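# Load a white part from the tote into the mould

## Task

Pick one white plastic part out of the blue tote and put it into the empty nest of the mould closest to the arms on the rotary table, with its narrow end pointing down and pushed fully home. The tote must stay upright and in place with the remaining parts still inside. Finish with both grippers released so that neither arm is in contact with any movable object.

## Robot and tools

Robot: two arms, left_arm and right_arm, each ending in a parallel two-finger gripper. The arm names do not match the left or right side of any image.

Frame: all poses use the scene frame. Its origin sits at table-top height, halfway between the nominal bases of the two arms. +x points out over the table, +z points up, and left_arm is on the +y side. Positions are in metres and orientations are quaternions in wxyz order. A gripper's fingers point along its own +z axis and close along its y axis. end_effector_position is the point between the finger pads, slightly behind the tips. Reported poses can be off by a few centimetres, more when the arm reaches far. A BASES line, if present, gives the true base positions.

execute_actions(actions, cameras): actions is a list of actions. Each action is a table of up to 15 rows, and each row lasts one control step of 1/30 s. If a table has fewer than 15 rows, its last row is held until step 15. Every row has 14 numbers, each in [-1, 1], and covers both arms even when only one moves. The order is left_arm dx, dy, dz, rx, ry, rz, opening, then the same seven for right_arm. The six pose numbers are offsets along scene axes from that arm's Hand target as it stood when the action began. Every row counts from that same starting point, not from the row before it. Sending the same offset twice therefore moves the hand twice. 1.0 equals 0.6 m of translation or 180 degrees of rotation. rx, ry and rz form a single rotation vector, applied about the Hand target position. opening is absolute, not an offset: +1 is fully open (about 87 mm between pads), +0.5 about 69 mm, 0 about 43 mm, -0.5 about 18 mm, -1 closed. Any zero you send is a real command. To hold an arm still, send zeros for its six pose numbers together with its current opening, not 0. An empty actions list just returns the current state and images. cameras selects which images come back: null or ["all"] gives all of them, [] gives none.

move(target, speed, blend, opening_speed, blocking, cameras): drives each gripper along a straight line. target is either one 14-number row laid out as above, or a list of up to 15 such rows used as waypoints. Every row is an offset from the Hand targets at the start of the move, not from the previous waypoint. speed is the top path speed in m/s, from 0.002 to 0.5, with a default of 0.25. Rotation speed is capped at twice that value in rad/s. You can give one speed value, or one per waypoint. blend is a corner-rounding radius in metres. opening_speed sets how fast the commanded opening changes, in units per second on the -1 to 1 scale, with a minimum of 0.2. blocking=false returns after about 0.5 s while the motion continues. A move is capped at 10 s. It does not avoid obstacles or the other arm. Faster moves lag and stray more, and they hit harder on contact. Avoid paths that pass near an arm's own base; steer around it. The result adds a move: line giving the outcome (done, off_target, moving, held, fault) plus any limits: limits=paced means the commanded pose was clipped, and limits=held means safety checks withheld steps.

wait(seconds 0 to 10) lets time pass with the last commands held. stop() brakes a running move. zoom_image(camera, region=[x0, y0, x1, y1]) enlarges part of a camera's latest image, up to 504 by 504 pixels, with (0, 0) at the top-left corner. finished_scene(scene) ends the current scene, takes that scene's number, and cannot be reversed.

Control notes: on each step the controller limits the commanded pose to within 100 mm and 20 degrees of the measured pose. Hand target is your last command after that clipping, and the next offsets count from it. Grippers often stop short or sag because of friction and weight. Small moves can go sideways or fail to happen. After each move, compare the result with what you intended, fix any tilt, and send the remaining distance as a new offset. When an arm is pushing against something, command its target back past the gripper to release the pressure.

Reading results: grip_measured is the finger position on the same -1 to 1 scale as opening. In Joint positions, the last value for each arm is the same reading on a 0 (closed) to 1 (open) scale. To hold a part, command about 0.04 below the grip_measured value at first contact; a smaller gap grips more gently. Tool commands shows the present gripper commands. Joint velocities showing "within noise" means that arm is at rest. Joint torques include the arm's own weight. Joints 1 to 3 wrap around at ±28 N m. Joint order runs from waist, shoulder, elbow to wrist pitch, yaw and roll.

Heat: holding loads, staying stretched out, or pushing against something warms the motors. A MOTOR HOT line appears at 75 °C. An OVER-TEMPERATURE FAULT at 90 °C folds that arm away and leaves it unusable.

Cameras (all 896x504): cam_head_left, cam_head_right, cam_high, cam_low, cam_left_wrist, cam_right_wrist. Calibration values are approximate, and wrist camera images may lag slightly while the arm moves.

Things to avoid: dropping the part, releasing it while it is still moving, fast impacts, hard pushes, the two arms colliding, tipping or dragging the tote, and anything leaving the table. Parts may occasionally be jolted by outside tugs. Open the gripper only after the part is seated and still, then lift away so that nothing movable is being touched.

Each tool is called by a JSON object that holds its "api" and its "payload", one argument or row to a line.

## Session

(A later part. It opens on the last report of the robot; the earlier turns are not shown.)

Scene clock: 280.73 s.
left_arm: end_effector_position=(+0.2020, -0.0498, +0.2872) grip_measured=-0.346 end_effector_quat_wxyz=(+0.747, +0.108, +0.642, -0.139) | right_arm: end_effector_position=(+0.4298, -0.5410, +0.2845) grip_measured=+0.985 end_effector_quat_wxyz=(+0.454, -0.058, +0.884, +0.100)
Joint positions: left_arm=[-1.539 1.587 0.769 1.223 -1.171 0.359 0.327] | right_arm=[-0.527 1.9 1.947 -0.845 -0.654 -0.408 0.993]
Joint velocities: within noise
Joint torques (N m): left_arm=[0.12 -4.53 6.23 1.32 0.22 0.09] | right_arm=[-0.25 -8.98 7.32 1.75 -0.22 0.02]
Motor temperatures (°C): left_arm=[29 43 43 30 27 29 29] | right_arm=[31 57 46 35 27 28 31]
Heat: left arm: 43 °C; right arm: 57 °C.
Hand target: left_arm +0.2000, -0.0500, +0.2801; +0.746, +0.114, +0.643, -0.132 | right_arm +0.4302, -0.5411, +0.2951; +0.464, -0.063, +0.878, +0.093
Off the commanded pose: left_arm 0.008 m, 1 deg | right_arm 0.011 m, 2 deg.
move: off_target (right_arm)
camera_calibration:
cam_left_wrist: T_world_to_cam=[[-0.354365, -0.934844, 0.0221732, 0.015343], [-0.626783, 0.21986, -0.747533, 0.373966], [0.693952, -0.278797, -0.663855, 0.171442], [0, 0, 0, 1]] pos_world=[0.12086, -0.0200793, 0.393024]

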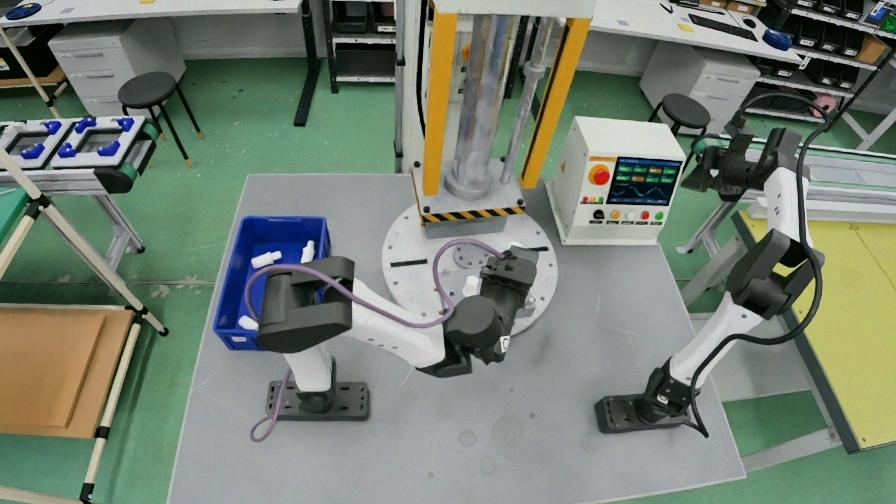

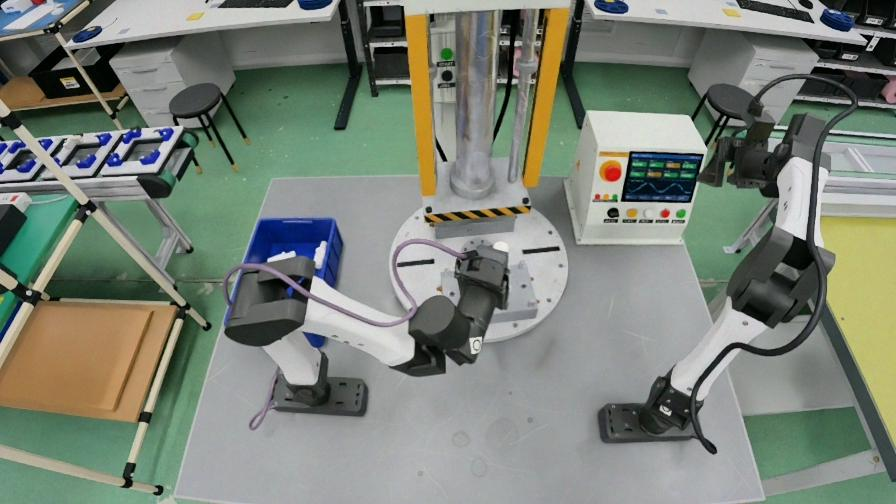

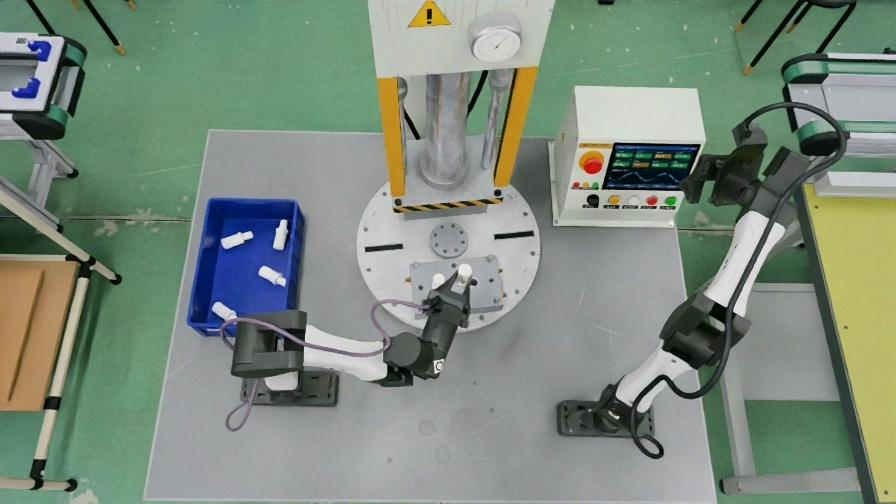

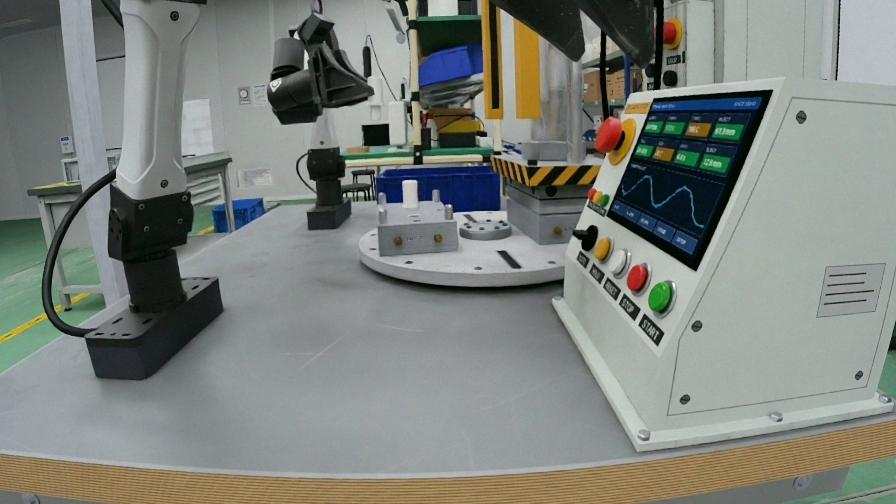

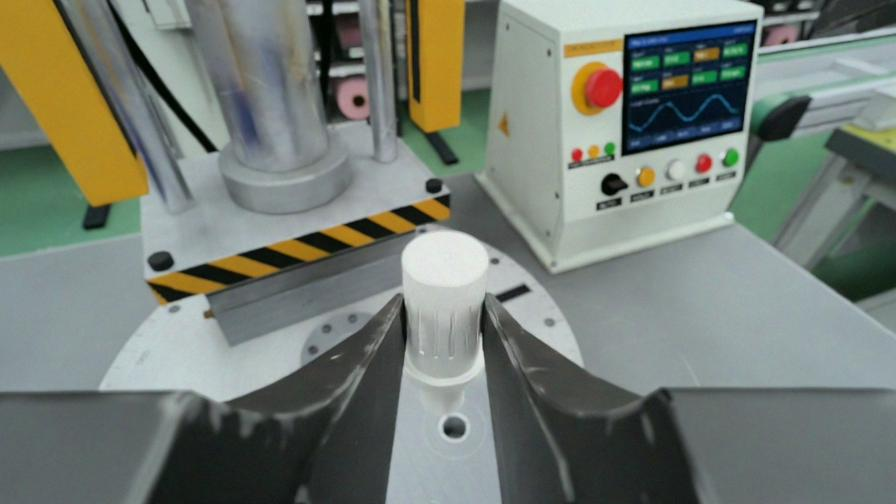

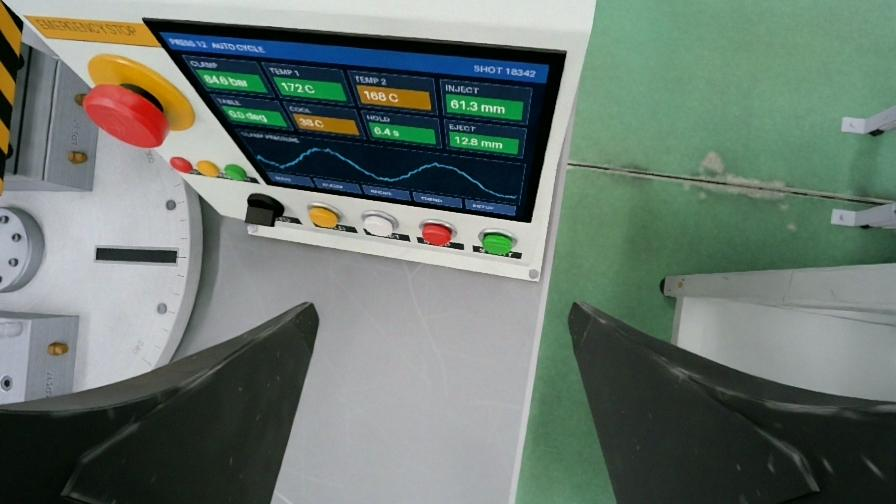

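{"api": "move", "payload": {
  "target": [0.1,-0.06,-0.17,-0.0066,-0.0182,0,-0.6,0,0,0,0,0,0,1],
  "cameras": ["cam_left_wrist","cam_low","cam_high","cam_head_right"],
  "speed": 0.12
}}

{"api": "zoom_image", "payload": {
  "camera": "cam_left_wrist",
  "region": [340, 210, 580, 504]
}}

{"api": "zoom_image", "payload": {
  "camera": "cam_low",
  "region": [350, 130, 490, 260]
}}

{"api": "zoom_image", "payload": {
  "camera": "cam_high",
  "region": [400, 230, 520, 330]
}}

Scene clock: 328.63 s.
left_arm: end_effector_position=(+0.2579, -0.0799, +0.1773) grip_measured=-0.346 end_effector_quat_wxyz=(+0.749, +0.122, +0.640, -0.123) | right_arm: end_effector_position=(+0.4298, -0.5410, +0.2845) grip_measured=+0.985 end_effector_quat_wxyz=(+0.454, -0.058, +0.884, +0.100)
Joint positions: left_arm=[-1.378 2.023 0.775 1.542 -1.02 0.277 0.327] | right_arm=[-0.527 1.9 1.947 -0.845 -0.654 -0.408 0.993]
Joint velocities: within noise
Joint torques (N m): left_arm=[1.13 -6.27 7.23 1.53 0.38 -0.09] | right_arm=[-0.32 -9.01 7.39 1.74 -0.24 0.01]
Motor temperatures (°C): left_arm=[29 38 43 33 27 29 29] | right_arm=[30 57 46 36 27 28 31]
Heat: left arm: 43 °C; right arm: 57 °C.
Hand target: left_arm +0.2600, -0.0859, +0.1779; +0.765, +0.110, +0.620, -0.135 | right_arm +0.4302, -0.5411, +0.2951; +0.464, -0.063, +0.878, +0.093
Off the commanded pose: left_arm 0.006 m, 3 deg | right_arm 0.011 m, 2 deg.
joint sent to its limit (left arm) — joint 4 (wrist pitch), upper limit. The joint targets are off in orientation, not in position.
move: off_target (left_arm, right_arm)
camera_calibration:
cam_left_wrist: T_world_to_cam=[[-0.348497, -0.937117, -0.0189978, 0.0150708], [-0.618775, 0.245241, -0.746307, 0.333227], [0.704037, -0.24833, -0.66533, 0.0513571], [0, 0, 0, 1]] pos_world=[0.175287, -0.0548442, 0.283146]
Images, in order (width x height): cam_head_right 896x504, cam_high 896x504, cam_low 896x504, cam_left_wrist 896x504.

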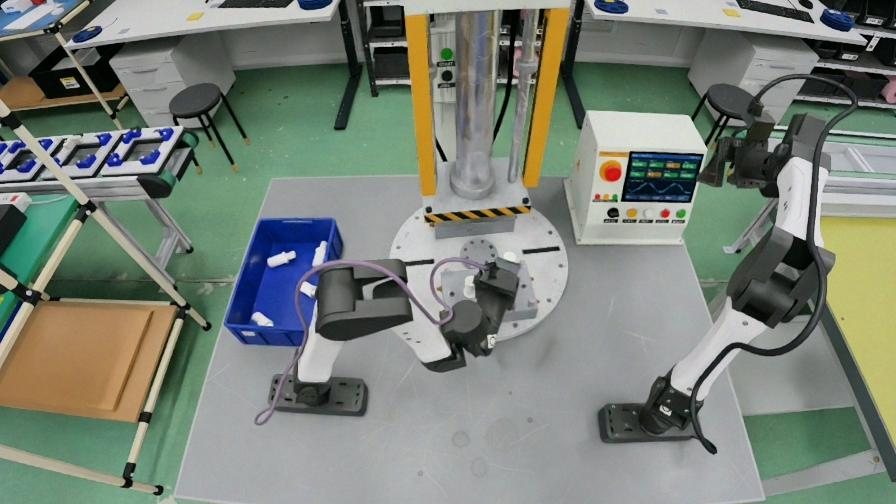

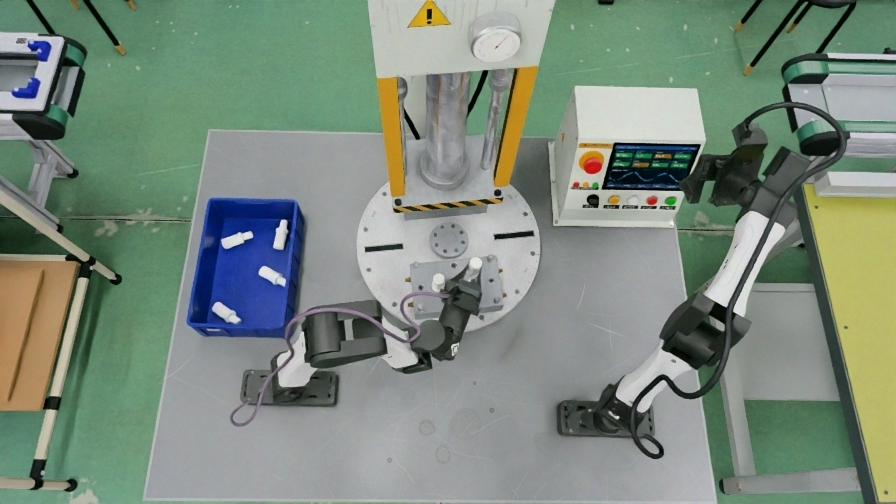

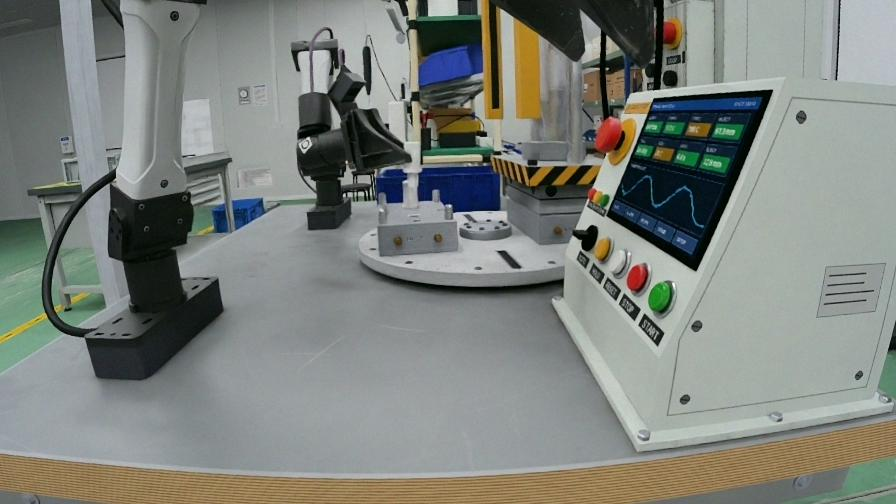

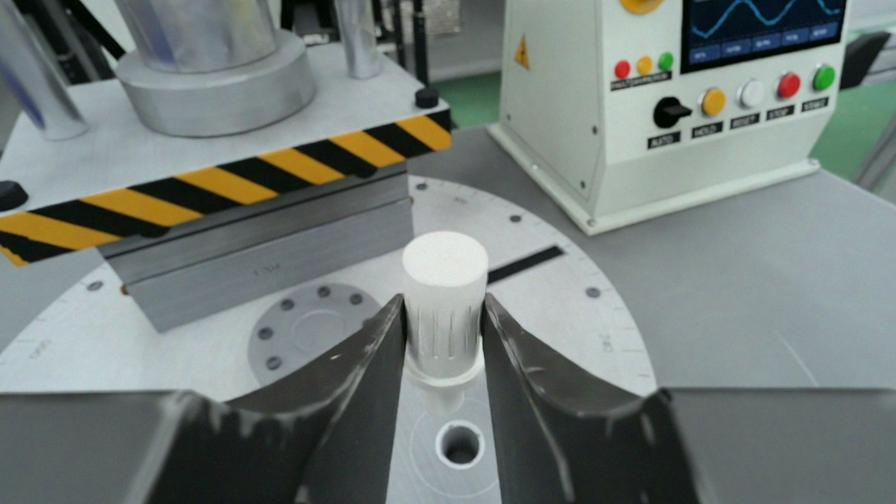

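Scaled by 1.714 from the camera's 896x504 image, which has a finer 1280x720 frame.

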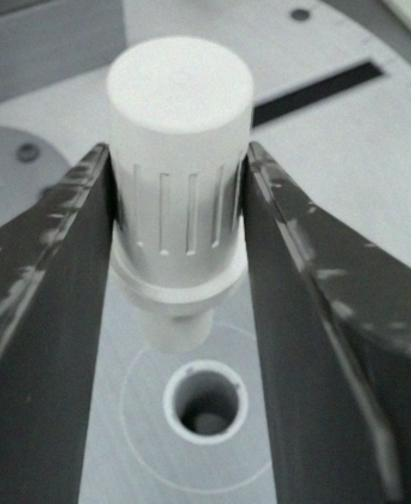

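Scaled by 3.600 from the camera's 896x504 image, which has a finer 1280x720 frame.

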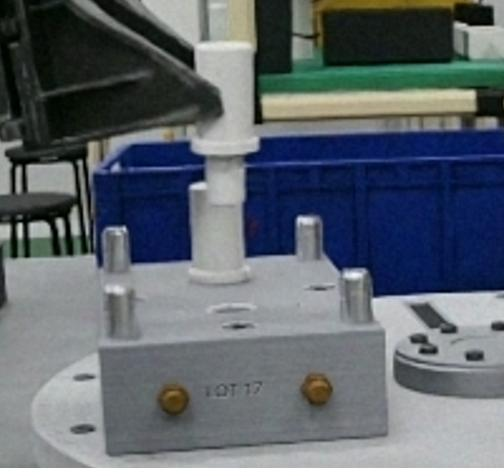

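Scaled by 4.200 from the camera's 896x504 image, which has a finer 1280x720 frame.

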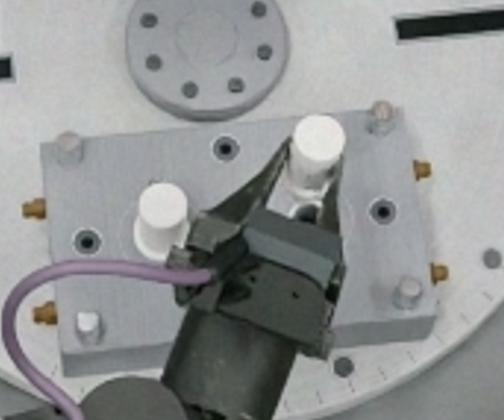

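{"api": "zoom_image", "payload": {
  "camera": "cam_low",
  "region": [390, 135, 440, 215]
}}

{"api": "zoom_image", "payload": {
  "camera": "cam_high",
  "region": [460, 250, 500, 290]
}}

{"api": "zoom_image", "payload": {
  "camera": "cam_head_right",
  "region": [450, 235, 550, 315]
}}

Scaled by 6.300 from the camera's 896x504 image, which has a finer 1280x720 frame.

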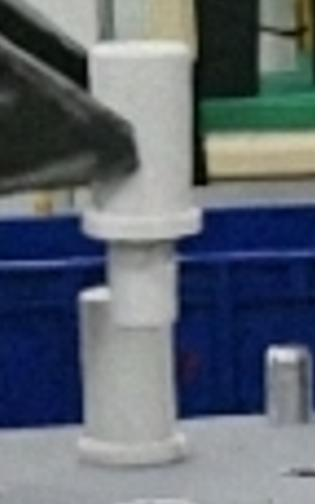

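Scaled by 12.600 from the camera's 896x504 image, which has a finer 1280x720 frame.

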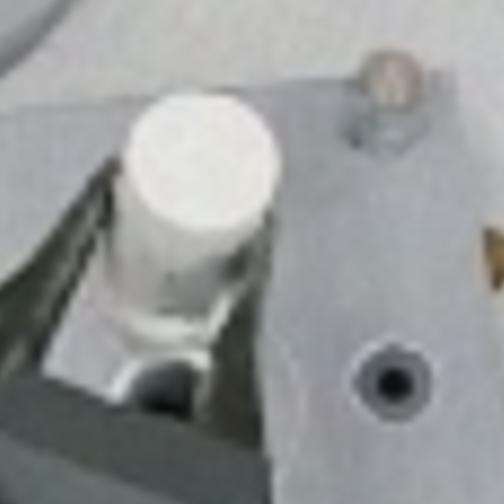

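Scaled by 5.040 from the camera's 896x504 image, which has a finer 1280x720 frame.

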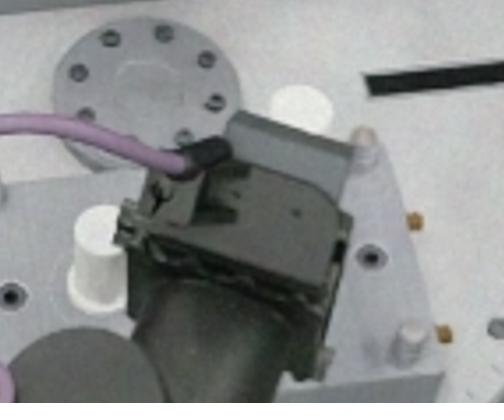

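{"api": "move", "payload": {
  "target": [0.001,-0.0075,-0.042,0.004,0.011,0,-0.6,0,0,0,0,0,0,1],
  "cameras": ["cam_left_wrist","cam_low","cam_high"],
  "speed": 0.08
}}

{"api": "zoom_image", "payload": {
  "camera": "cam_left_wrist",
  "region": [340, 210, 580, 504]
}}

{"api": "zoom_image", "payload": {
  "camera": "cam_low",
  "region": [380, 135, 460, 235]
}}

{"api": "zoom_image", "payload": {
  "camera": "cam_high",
  "region": [460, 250, 500, 290]
}}

Scene clock: 393.30 s.
left_arm: end_effector_position=(+0.2581, -0.0864, +0.1541) grip_measured=-0.346 end_effector_quat_wxyz=(+0.740, +0.124, +0.649, -0.126) | right_arm: end_effector_position=(+0.4298, -0.5410, +0.2845) grip_measured=+0.985 end_effector_quat_wxyz=(+0.454, -0.058, +0.884, +0.100)
Joint positions: left_arm=[-1.378 2.091 0.791 1.546 -1.019 0.231 0.327] | right_arm=[-0.527 1.9 1.947 -0.845 -0.654 -0.408 0.993]
Joint velocities: within noise
Joint torques (N m): left_arm=[1.14 -6.49 6.89 1.53 0.24 -0.09] | right_arm=[-0.4 -8.94 7.31 1.75 -0.23 0]
Motor temperatures (°C): left_arm=[29 41 44 34 27 29 30] | right_arm=[30 58 46 36 27 28 31]
Heat: left arm: 44 °C; right arm: 58 °C.
Hand target: left_arm +0.2606, -0.0904, +0.1527; +0.753, +0.112, +0.634, -0.133 | right_arm +0.4302, -0.5411, +0.2951; +0.464, -0.063, +0.878, +0.093
Off the commanded pose: left_arm 0.005 m, 3 deg | right_arm 0.011 m, 2 deg.
joint sent to its limit (left arm) — joint 4 (wrist pitch), upper limit. The joint targets still meet the commanded pose.
move: off_target (left_arm, right_arm)
camera_calibration:
cam_left_wrist: T_world_to_cam=[[-0.355292, -0.934631, -0.015216, 0.0100148], [-0.635184, 0.253339, -0.72963, 0.319996], [0.68579, -0.249567, -0.683673, 0.0416673], [0, 0, 0, 1]] pos_world=[0.17824, -0.0613084, 0.262118]
Images, in order (width x height): cam_high 896x504, cam_low 896x504, cam_left_wrist 896x504.

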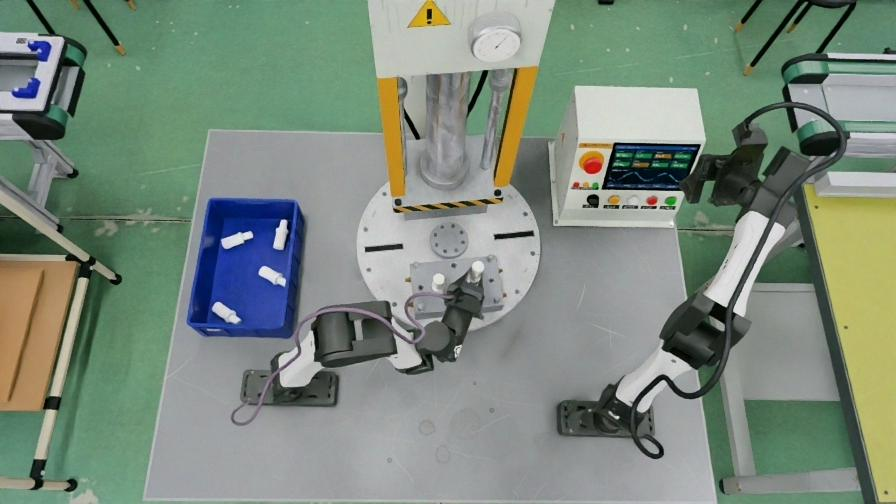

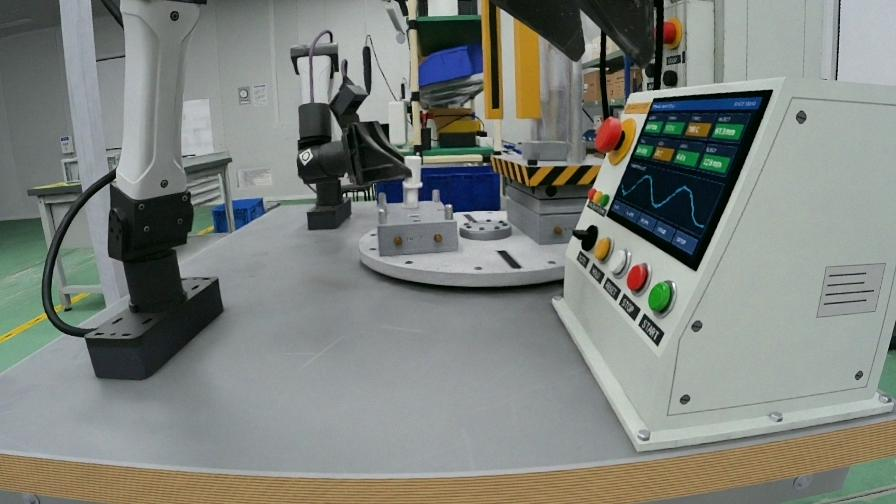

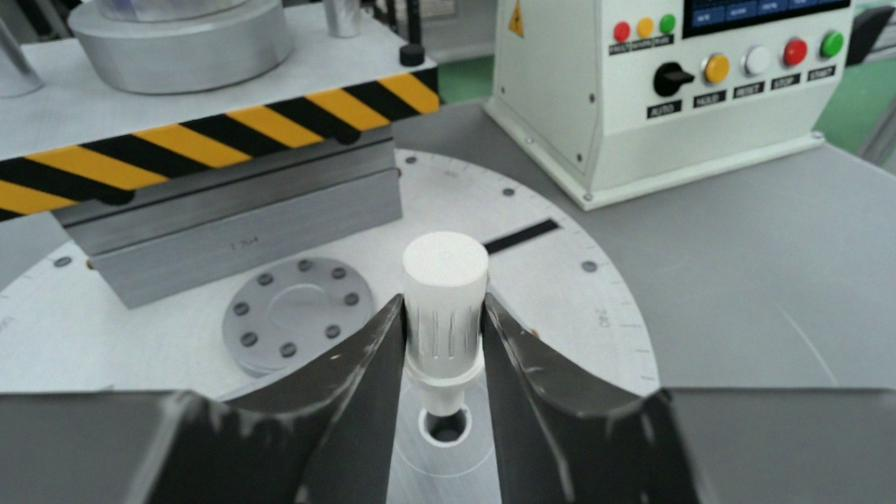

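Scaled by 1.714 from the camera's 896x504 image, which has a finer 1280x720 frame.

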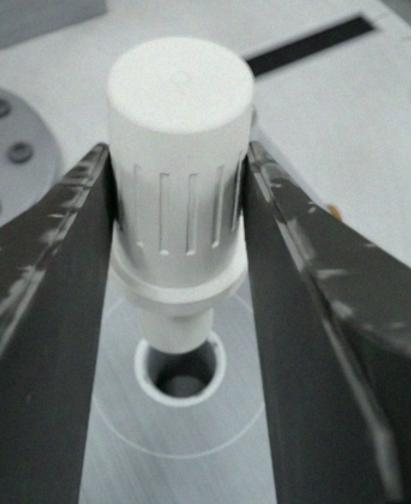

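Scaled by 5.040 from the camera's 896x504 image, which has a finer 1280x720 frame.

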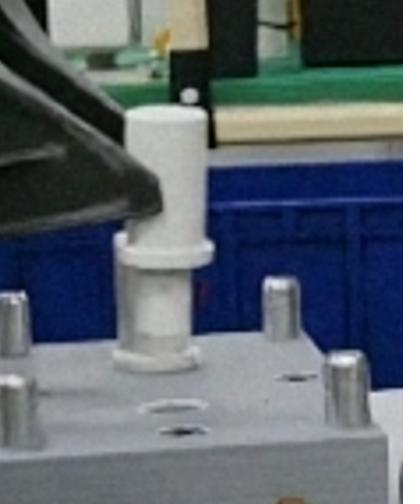

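Scaled by 12.600 from the camera's 896x504 image, which has a finer 1280x720 frame.

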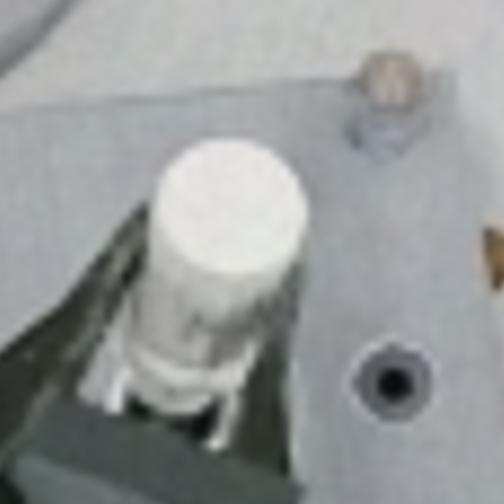

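{"api": "move", "payload": {
  "target": [0.0025,-0.001,-0.027,0,0,0,-0.6,0,0,0,0,0,0,1],
  "cameras": ["cam_left_wrist","cam_low","cam_high"],
  "speed": 0.06
}}

{"api": "zoom_image", "payload": {
  "camera": "cam_left_wrist",
  "region": [340, 210, 580, 504]
}}

{"api": "zoom_image", "payload": {
  "camera": "cam_low",
  "region": [380, 135, 460, 235]
}}

Scene clock: 441.77 s.
left_arm: end_effector_position=(+0.2576, -0.0876, +0.1380) grip_measured=-0.346 end_effector_quat_wxyz=(+0.734, +0.127, +0.656, -0.126) | right_arm: end_effector_position=(+0.4298, -0.5410, +0.2845) grip_measured=+0.985 end_effector_quat_wxyz=(+0.454, -0.058, +0.884, +0.100)
Joint positions: left_arm=[-1.378 2.13 0.791 1.546 -1.019 0.199 0.327] | right_arm=[-0.527 1.9 1.947 -0.845 -0.654 -0.408 0.993]
Joint velocities: within noise
Joint torques (N m): left_arm=[1.51 -6.52 6.89 1.55 0.24 -0.05] | right_arm=[-0.39 -9.06 7.32 1.73 -0.22 -0.02]
Motor temperatures (°C): left_arm=[29 41 43 34 27 29 30] | right_arm=[30 59 47 36 27 28 31]
Heat: left arm: 43 °C; right arm: 59 °C.
Hand target: left_arm +0.2621, -0.0910, +0.1365; +0.753, +0.112, +0.634, -0.133 | right_arm +0.4302, -0.5411, +0.2951; +0.464, -0.063, +0.878, +0.093
Off the commanded pose: left_arm 0.006 m, 4 deg | right_arm 0.011 m, 2 deg.
joint sent to its limit (left arm) — joint 4 (wrist pitch), upper limit. The joint targets are off in orientation, not in position.
move: off_target (left_arm, right_arm)
camera_calibration:
cam_left_wrist: T_world_to_cam=[[-0.359093, -0.933165, -0.0159958, 0.00965035], [-0.647262, 0.261348, -0.716065, 0.310229], [0.672387, -0.24678, -0.69785, 0.0363397], [0, 0, 0, 1]] pos_world=[0.179831, -0.0631046, 0.247658]
Images, in order (width x height): cam_high 896x504, cam_low 896x504, cam_left_wrist 896x504.

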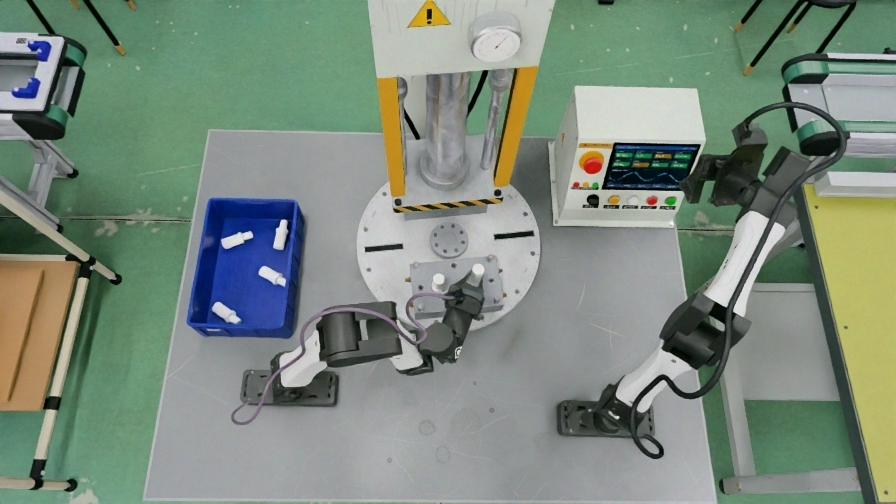

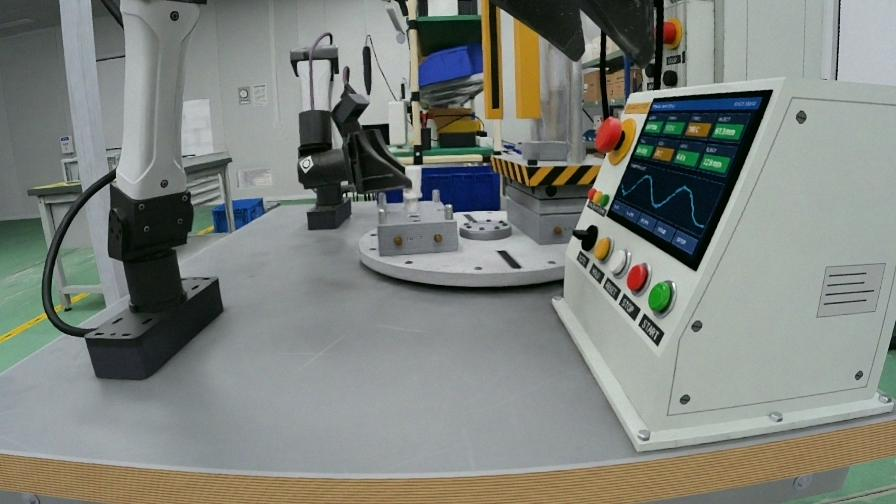

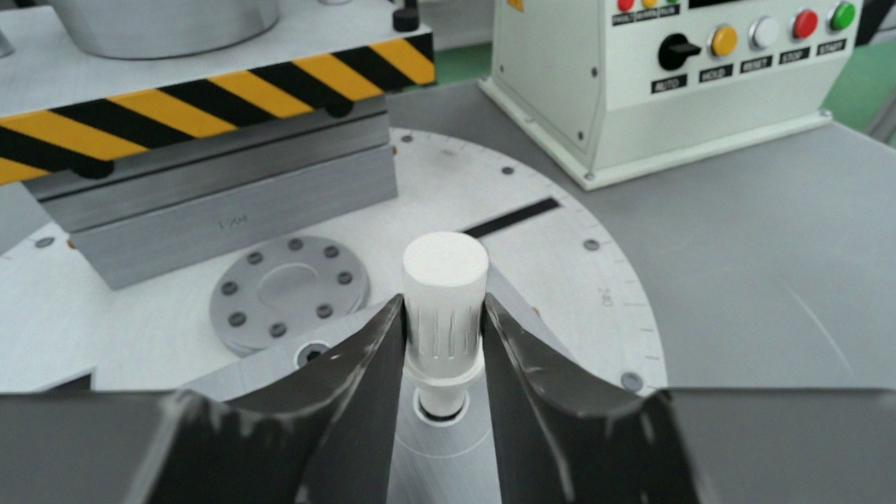

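Scaled by 1.714 from the camera's 896x504 image, which has a finer 1280x720 frame.

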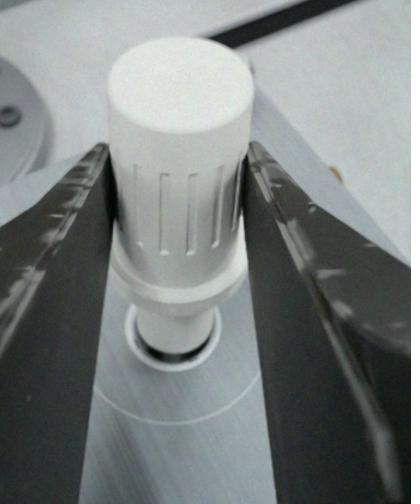

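Scaled by 5.040 from the camera's 896x504 image, which has a finer 1280x720 frame.

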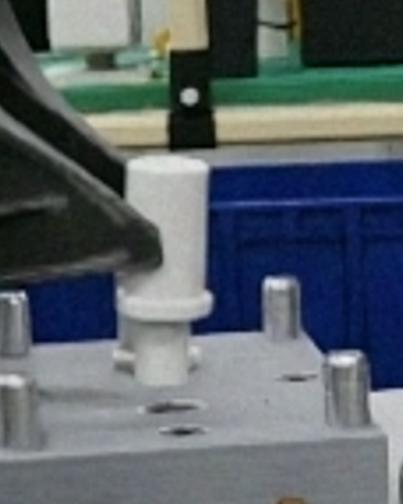

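{"api": "move", "payload": {
  "target": [0.0045,-0.001,-0.012,0,0,0,-0.6,0,0,0,0,0,0,1],
  "cameras": ["cam_left_wrist","cam_low"],
  "speed": 0.06
}}

{"api": "zoom_image", "payload": {
  "camera": "cam_left_wrist",
  "region": [340, 210, 580, 504]
}}

{"api": "zoom_image", "payload": {
  "camera": "cam_low",
  "region": [380, 135, 460, 235]
}}

Scene clock: 459.40 s.
left_arm: end_effector_position=(+0.2616, -0.0875, +0.1319) grip_measured=-0.346 end_effector_quat_wxyz=(+0.732, +0.124, +0.659, -0.124) | right_arm: end_effector_position=(+0.4298, -0.5410, +0.2845) grip_measured=+0.985 end_effector_quat_wxyz=(+0.454, -0.058, +0.884, +0.100)
Joint positions: left_arm=[-1.368 2.149 0.798 1.547 -1.019 0.185 0.327] | right_arm=[-0.527 1.9 1.947 -0.845 -0.654 -0.408 0.993]
Joint velocities: within noise
Joint torques (N m): left_arm=[1.29 -6.56 6.57 1.56 0.28 -0.07] | right_arm=[-0.38 -9.02 7.27 1.74 -0.23 -0.02]
Motor temperatures (°C): left_arm=[29 41 42 34 27 29 30] | right_arm=[30 59 47 36 27 28 31]
Heat: left arm: 42 °C; right arm: 59 °C.
Hand target: left_arm +0.2649, -0.0916, +0.1294; +0.753, +0.112, +0.634, -0.133 | right_arm +0.4302, -0.5411, +0.2951; +0.464, -0.063, +0.878, +0.093
Off the commanded pose: left_arm 0.006 m, 4 deg | right_arm 0.011 m, 2 deg.
joint sent to its limit (left arm) — joint 4 (wrist pitch), upper limit. The joint targets are off in orientation, not in position.
move: off_target (left_arm, right_arm)
camera_calibration:
cam_left_wrist: T_world_to_cam=[[-0.351623, -0.936059, -0.0124282, 0.00841933], [-0.654319, 0.255241, -0.711842, 0.30909], [0.669498, -0.242168, -0.70223, 0.0311656], [0, 0, 0, 1]] pos_world=[0.184339, -0.0634641, 0.242013]
Images, in order (width x height): cam_low 896x504, cam_left_wrist 896x504.

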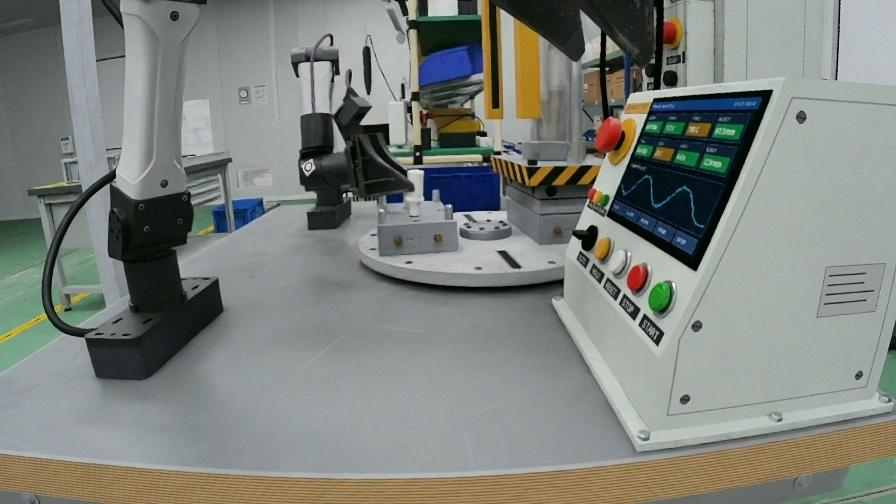

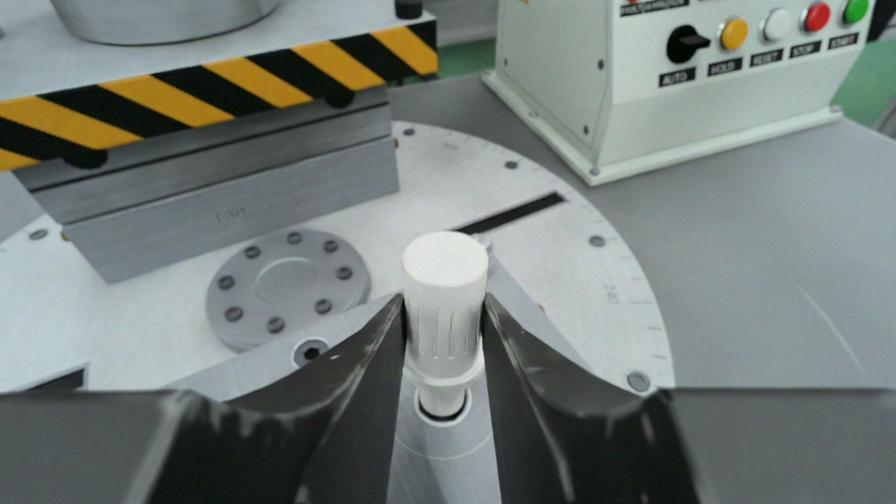

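Scaled by 1.714 from the camera's 896x504 image, which has a finer 1280x720 frame.

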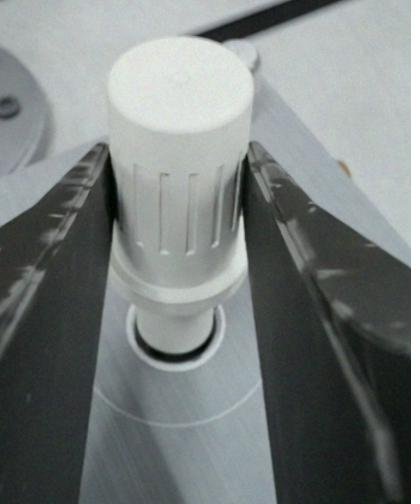

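Scaled by 5.040 from the camera's 896x504 image, which has a finer 1280x720 frame.

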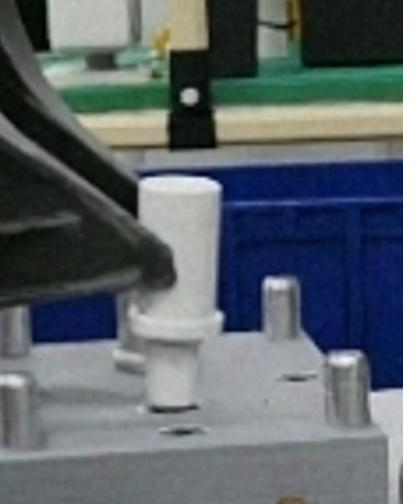

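{"api": "move", "payload": {
  "target": [0.0025,-0.001,-0.016,0,0,0,-0.6,0,0,0,0,0,0,1],
  "cameras": ["cam_left_wrist","cam_low"],
  "speed": 0.05
}}

{"api": "zoom_image", "payload": {
  "camera": "cam_left_wrist",
  "region": [340, 210, 580, 504]
}}

{"api": "zoom_image", "payload": {
  "camera": "cam_low",
  "region": [380, 135, 460, 235]
}}

Scene clock: 466.33 s.
left_arm: end_effector_position=(+0.2631, -0.0877, +0.1223) grip_measured=-0.346 end_effector_quat_wxyz=(+0.729, +0.125, +0.663, -0.121) | right_arm: end_effector_position=(+0.4298, -0.5410, +0.2845) grip_measured=+0.985 end_effector_quat_wxyz=(+0.454, -0.058, +0.884, +0.100)
Joint positions: left_arm=[-1.364 2.175 0.802 1.547 -1.018 0.17 0.327] | right_arm=[-0.527 1.9 1.947 -0.845 -0.654 -0.408 0.993]
Joint velocities: within noise
Joint torques (N m): left_arm=[1.33 -6.6 6.57 1.56 0.28 -0.1] | right_arm=[-0.39 -8.91 7.39 1.71 -0.24 -0.02]
Motor temperatures (°C): left_arm=[29 41 43 34 27 29 30] | right_arm=[30 59 47 36 27 28 31]
Heat: left arm: 43 °C; right arm: 59 °C.
Hand target: left_arm +0.2664, -0.0922, +0.1197; +0.753, +0.112, +0.634, -0.133 | right_arm +0.4302, -0.5411, +0.2951; +0.464, -0.063, +0.878, +0.093
Off the commanded pose: left_arm 0.006 m, 5 deg | right_arm 0.011 m, 2 deg.
joint sent to its limit (left arm) — joint 4 (wrist pitch), upper limit. The joint targets are off in orientation, not in position.
move: off_target (left_arm, right_arm)
camera_calibration:
cam_left_wrist: T_world_to_cam=[[-0.349934, -0.936657, -0.0148127, 0.00838876], [-0.661359, 0.25822, -0.704221, 0.304543], [0.663438, -0.236634, -0.709827, 0.0263859], [0, 0, 0, 1]] pos_world=[0.186842, -0.0645377, 0.233319]
Images, in order (width x height): cam_low 896x504, cam_left_wrist 896x504.

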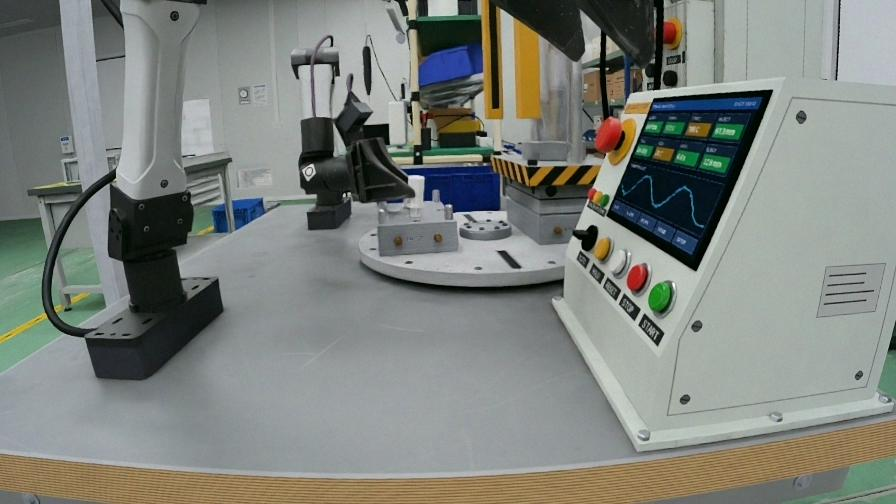

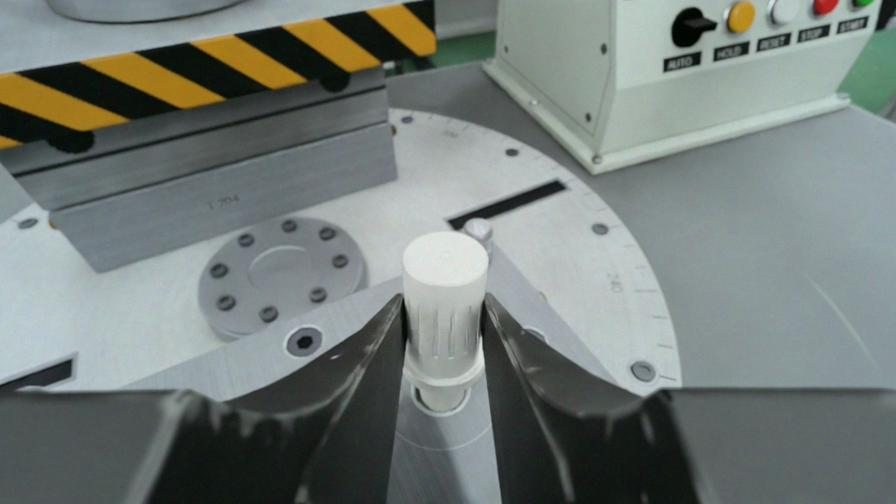

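Scaled by 1.714 from the camera's 896x504 image, which has a finer 1280x720 frame.

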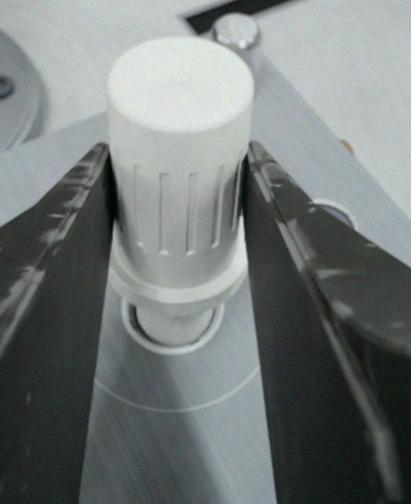

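Scaled by 5.040 from the camera's 896x504 image, which has a finer 1280x720 frame.

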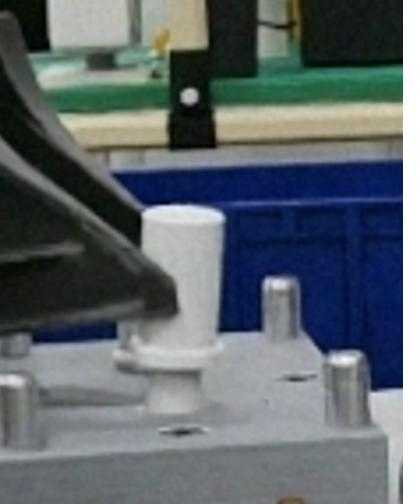

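{"api": "move", "payload": {
  "target": [0.002,-0.001,-0.016,0,0,0,-0.6,0,0,0,0,0,0,1],
  "cameras": ["cam_left_wrist","cam_low"],
  "speed": 0.05
}}

{"api": "zoom_image", "payload": {
  "camera": "cam_left_wrist",
  "region": [340, 210, 580, 504]
}}

{"api": "zoom_image", "payload": {
  "camera": "cam_low",
  "region": [340, 135, 460, 235]
}}

Scene clock: 475.87 s.
left_arm: end_effector_position=(+0.2642, -0.0873, +0.1211) grip_measured=-0.346 end_effector_quat_wxyz=(+0.729, +0.118, +0.663, -0.122) | right_arm: end_effector_position=(+0.4298, -0.5410, +0.2845) grip_measured=+0.985 end_effector_quat_wxyz=(+0.454, -0.058, +0.884, +0.100)
Joint positions: left_arm=[-1.363 2.186 0.807 1.56 -1.025 0.167 0.327] | right_arm=[-0.527 1.9 1.947 -0.845 -0.654 -0.408 0.993]
Joint velocities: within noise
Joint torques (N m): left_arm=[1.43 -5.63 6.45 1.41 0.37 -0.26] | right_arm=[-0.28 -8.96 7.34 1.76 -0.23 0]
Motor temperatures (°C): left_arm=[29 41 43 34 27 29 30] | right_arm=[30 59 47 36 27 28 31]
Heat: left arm: 43 °C; right arm: 59 °C.
Hand target: left_arm +0.2676, -0.0927, +0.1102; +0.753, +0.112, +0.634, -0.133 | right_arm +0.4302, -0.5411, +0.2951; +0.464, -0.063, +0.878, +0.093
Off the commanded pose: left_arm 0.013 m, 5 deg | right_arm 0.011 m, 2 deg.
joint read past its limit (left arm) — joint 4 (wrist pitch), upper limit.
joint sent to its limit (left arm) — joint 4 (wrist pitch), upper limit. The joint targets are off in orientation, not in position.
move: off_target (left_arm, right_arm)
camera_calibration:
cam_left_wrist: T_world_to_cam=[[-0.342367, -0.939549, -0.00571584, 0.00581033], [-0.663791, 0.246178, -0.706242, 0.304147], [0.664956, -0.238, -0.707948, 0.0240764], [0, 0, 0, 1]] pos_world=[0.18787, -0.0636853, 0.23188]
Images, in order (width x height): cam_low 896x504, cam_left_wrist 896x504.

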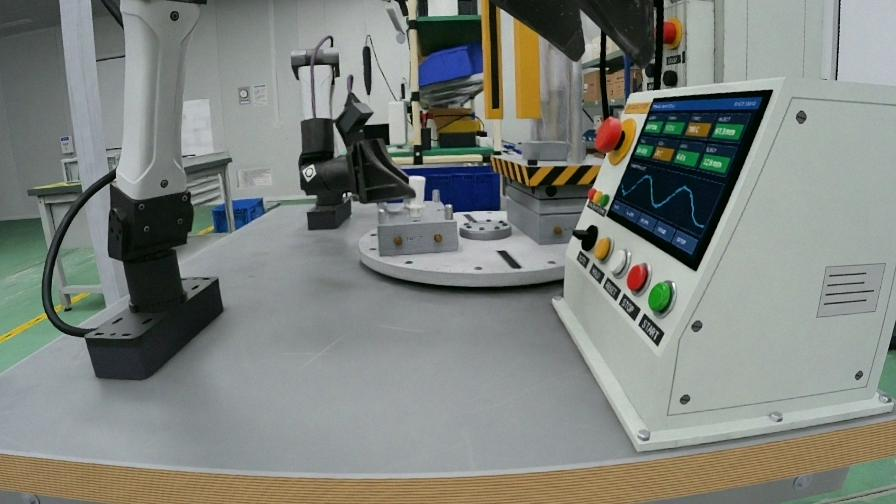

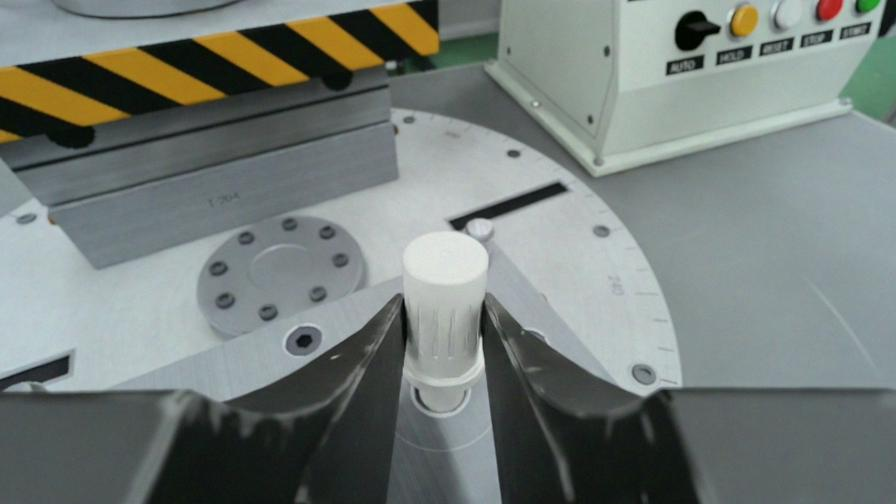

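Scaled by 1.714 from the camera's 896x504 image, which has a finer 1280x720 frame.

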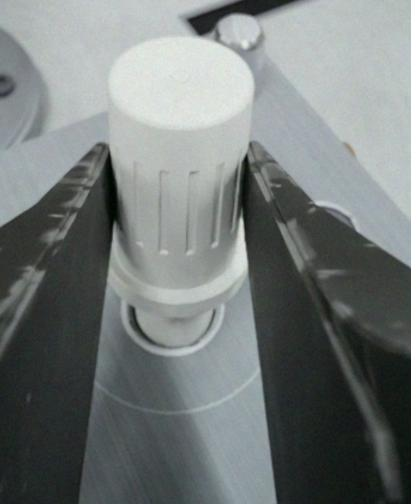

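Scaled by 4.200 from the camera's 896x504 image, which has a finer 1280x720 frame.

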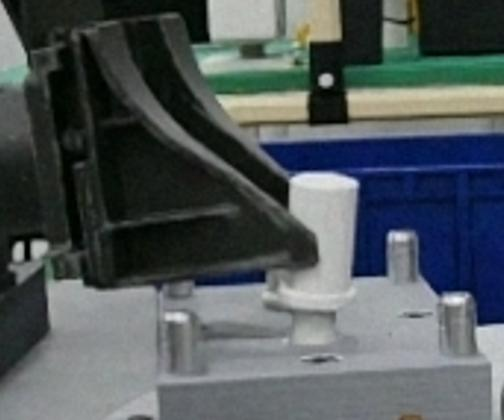

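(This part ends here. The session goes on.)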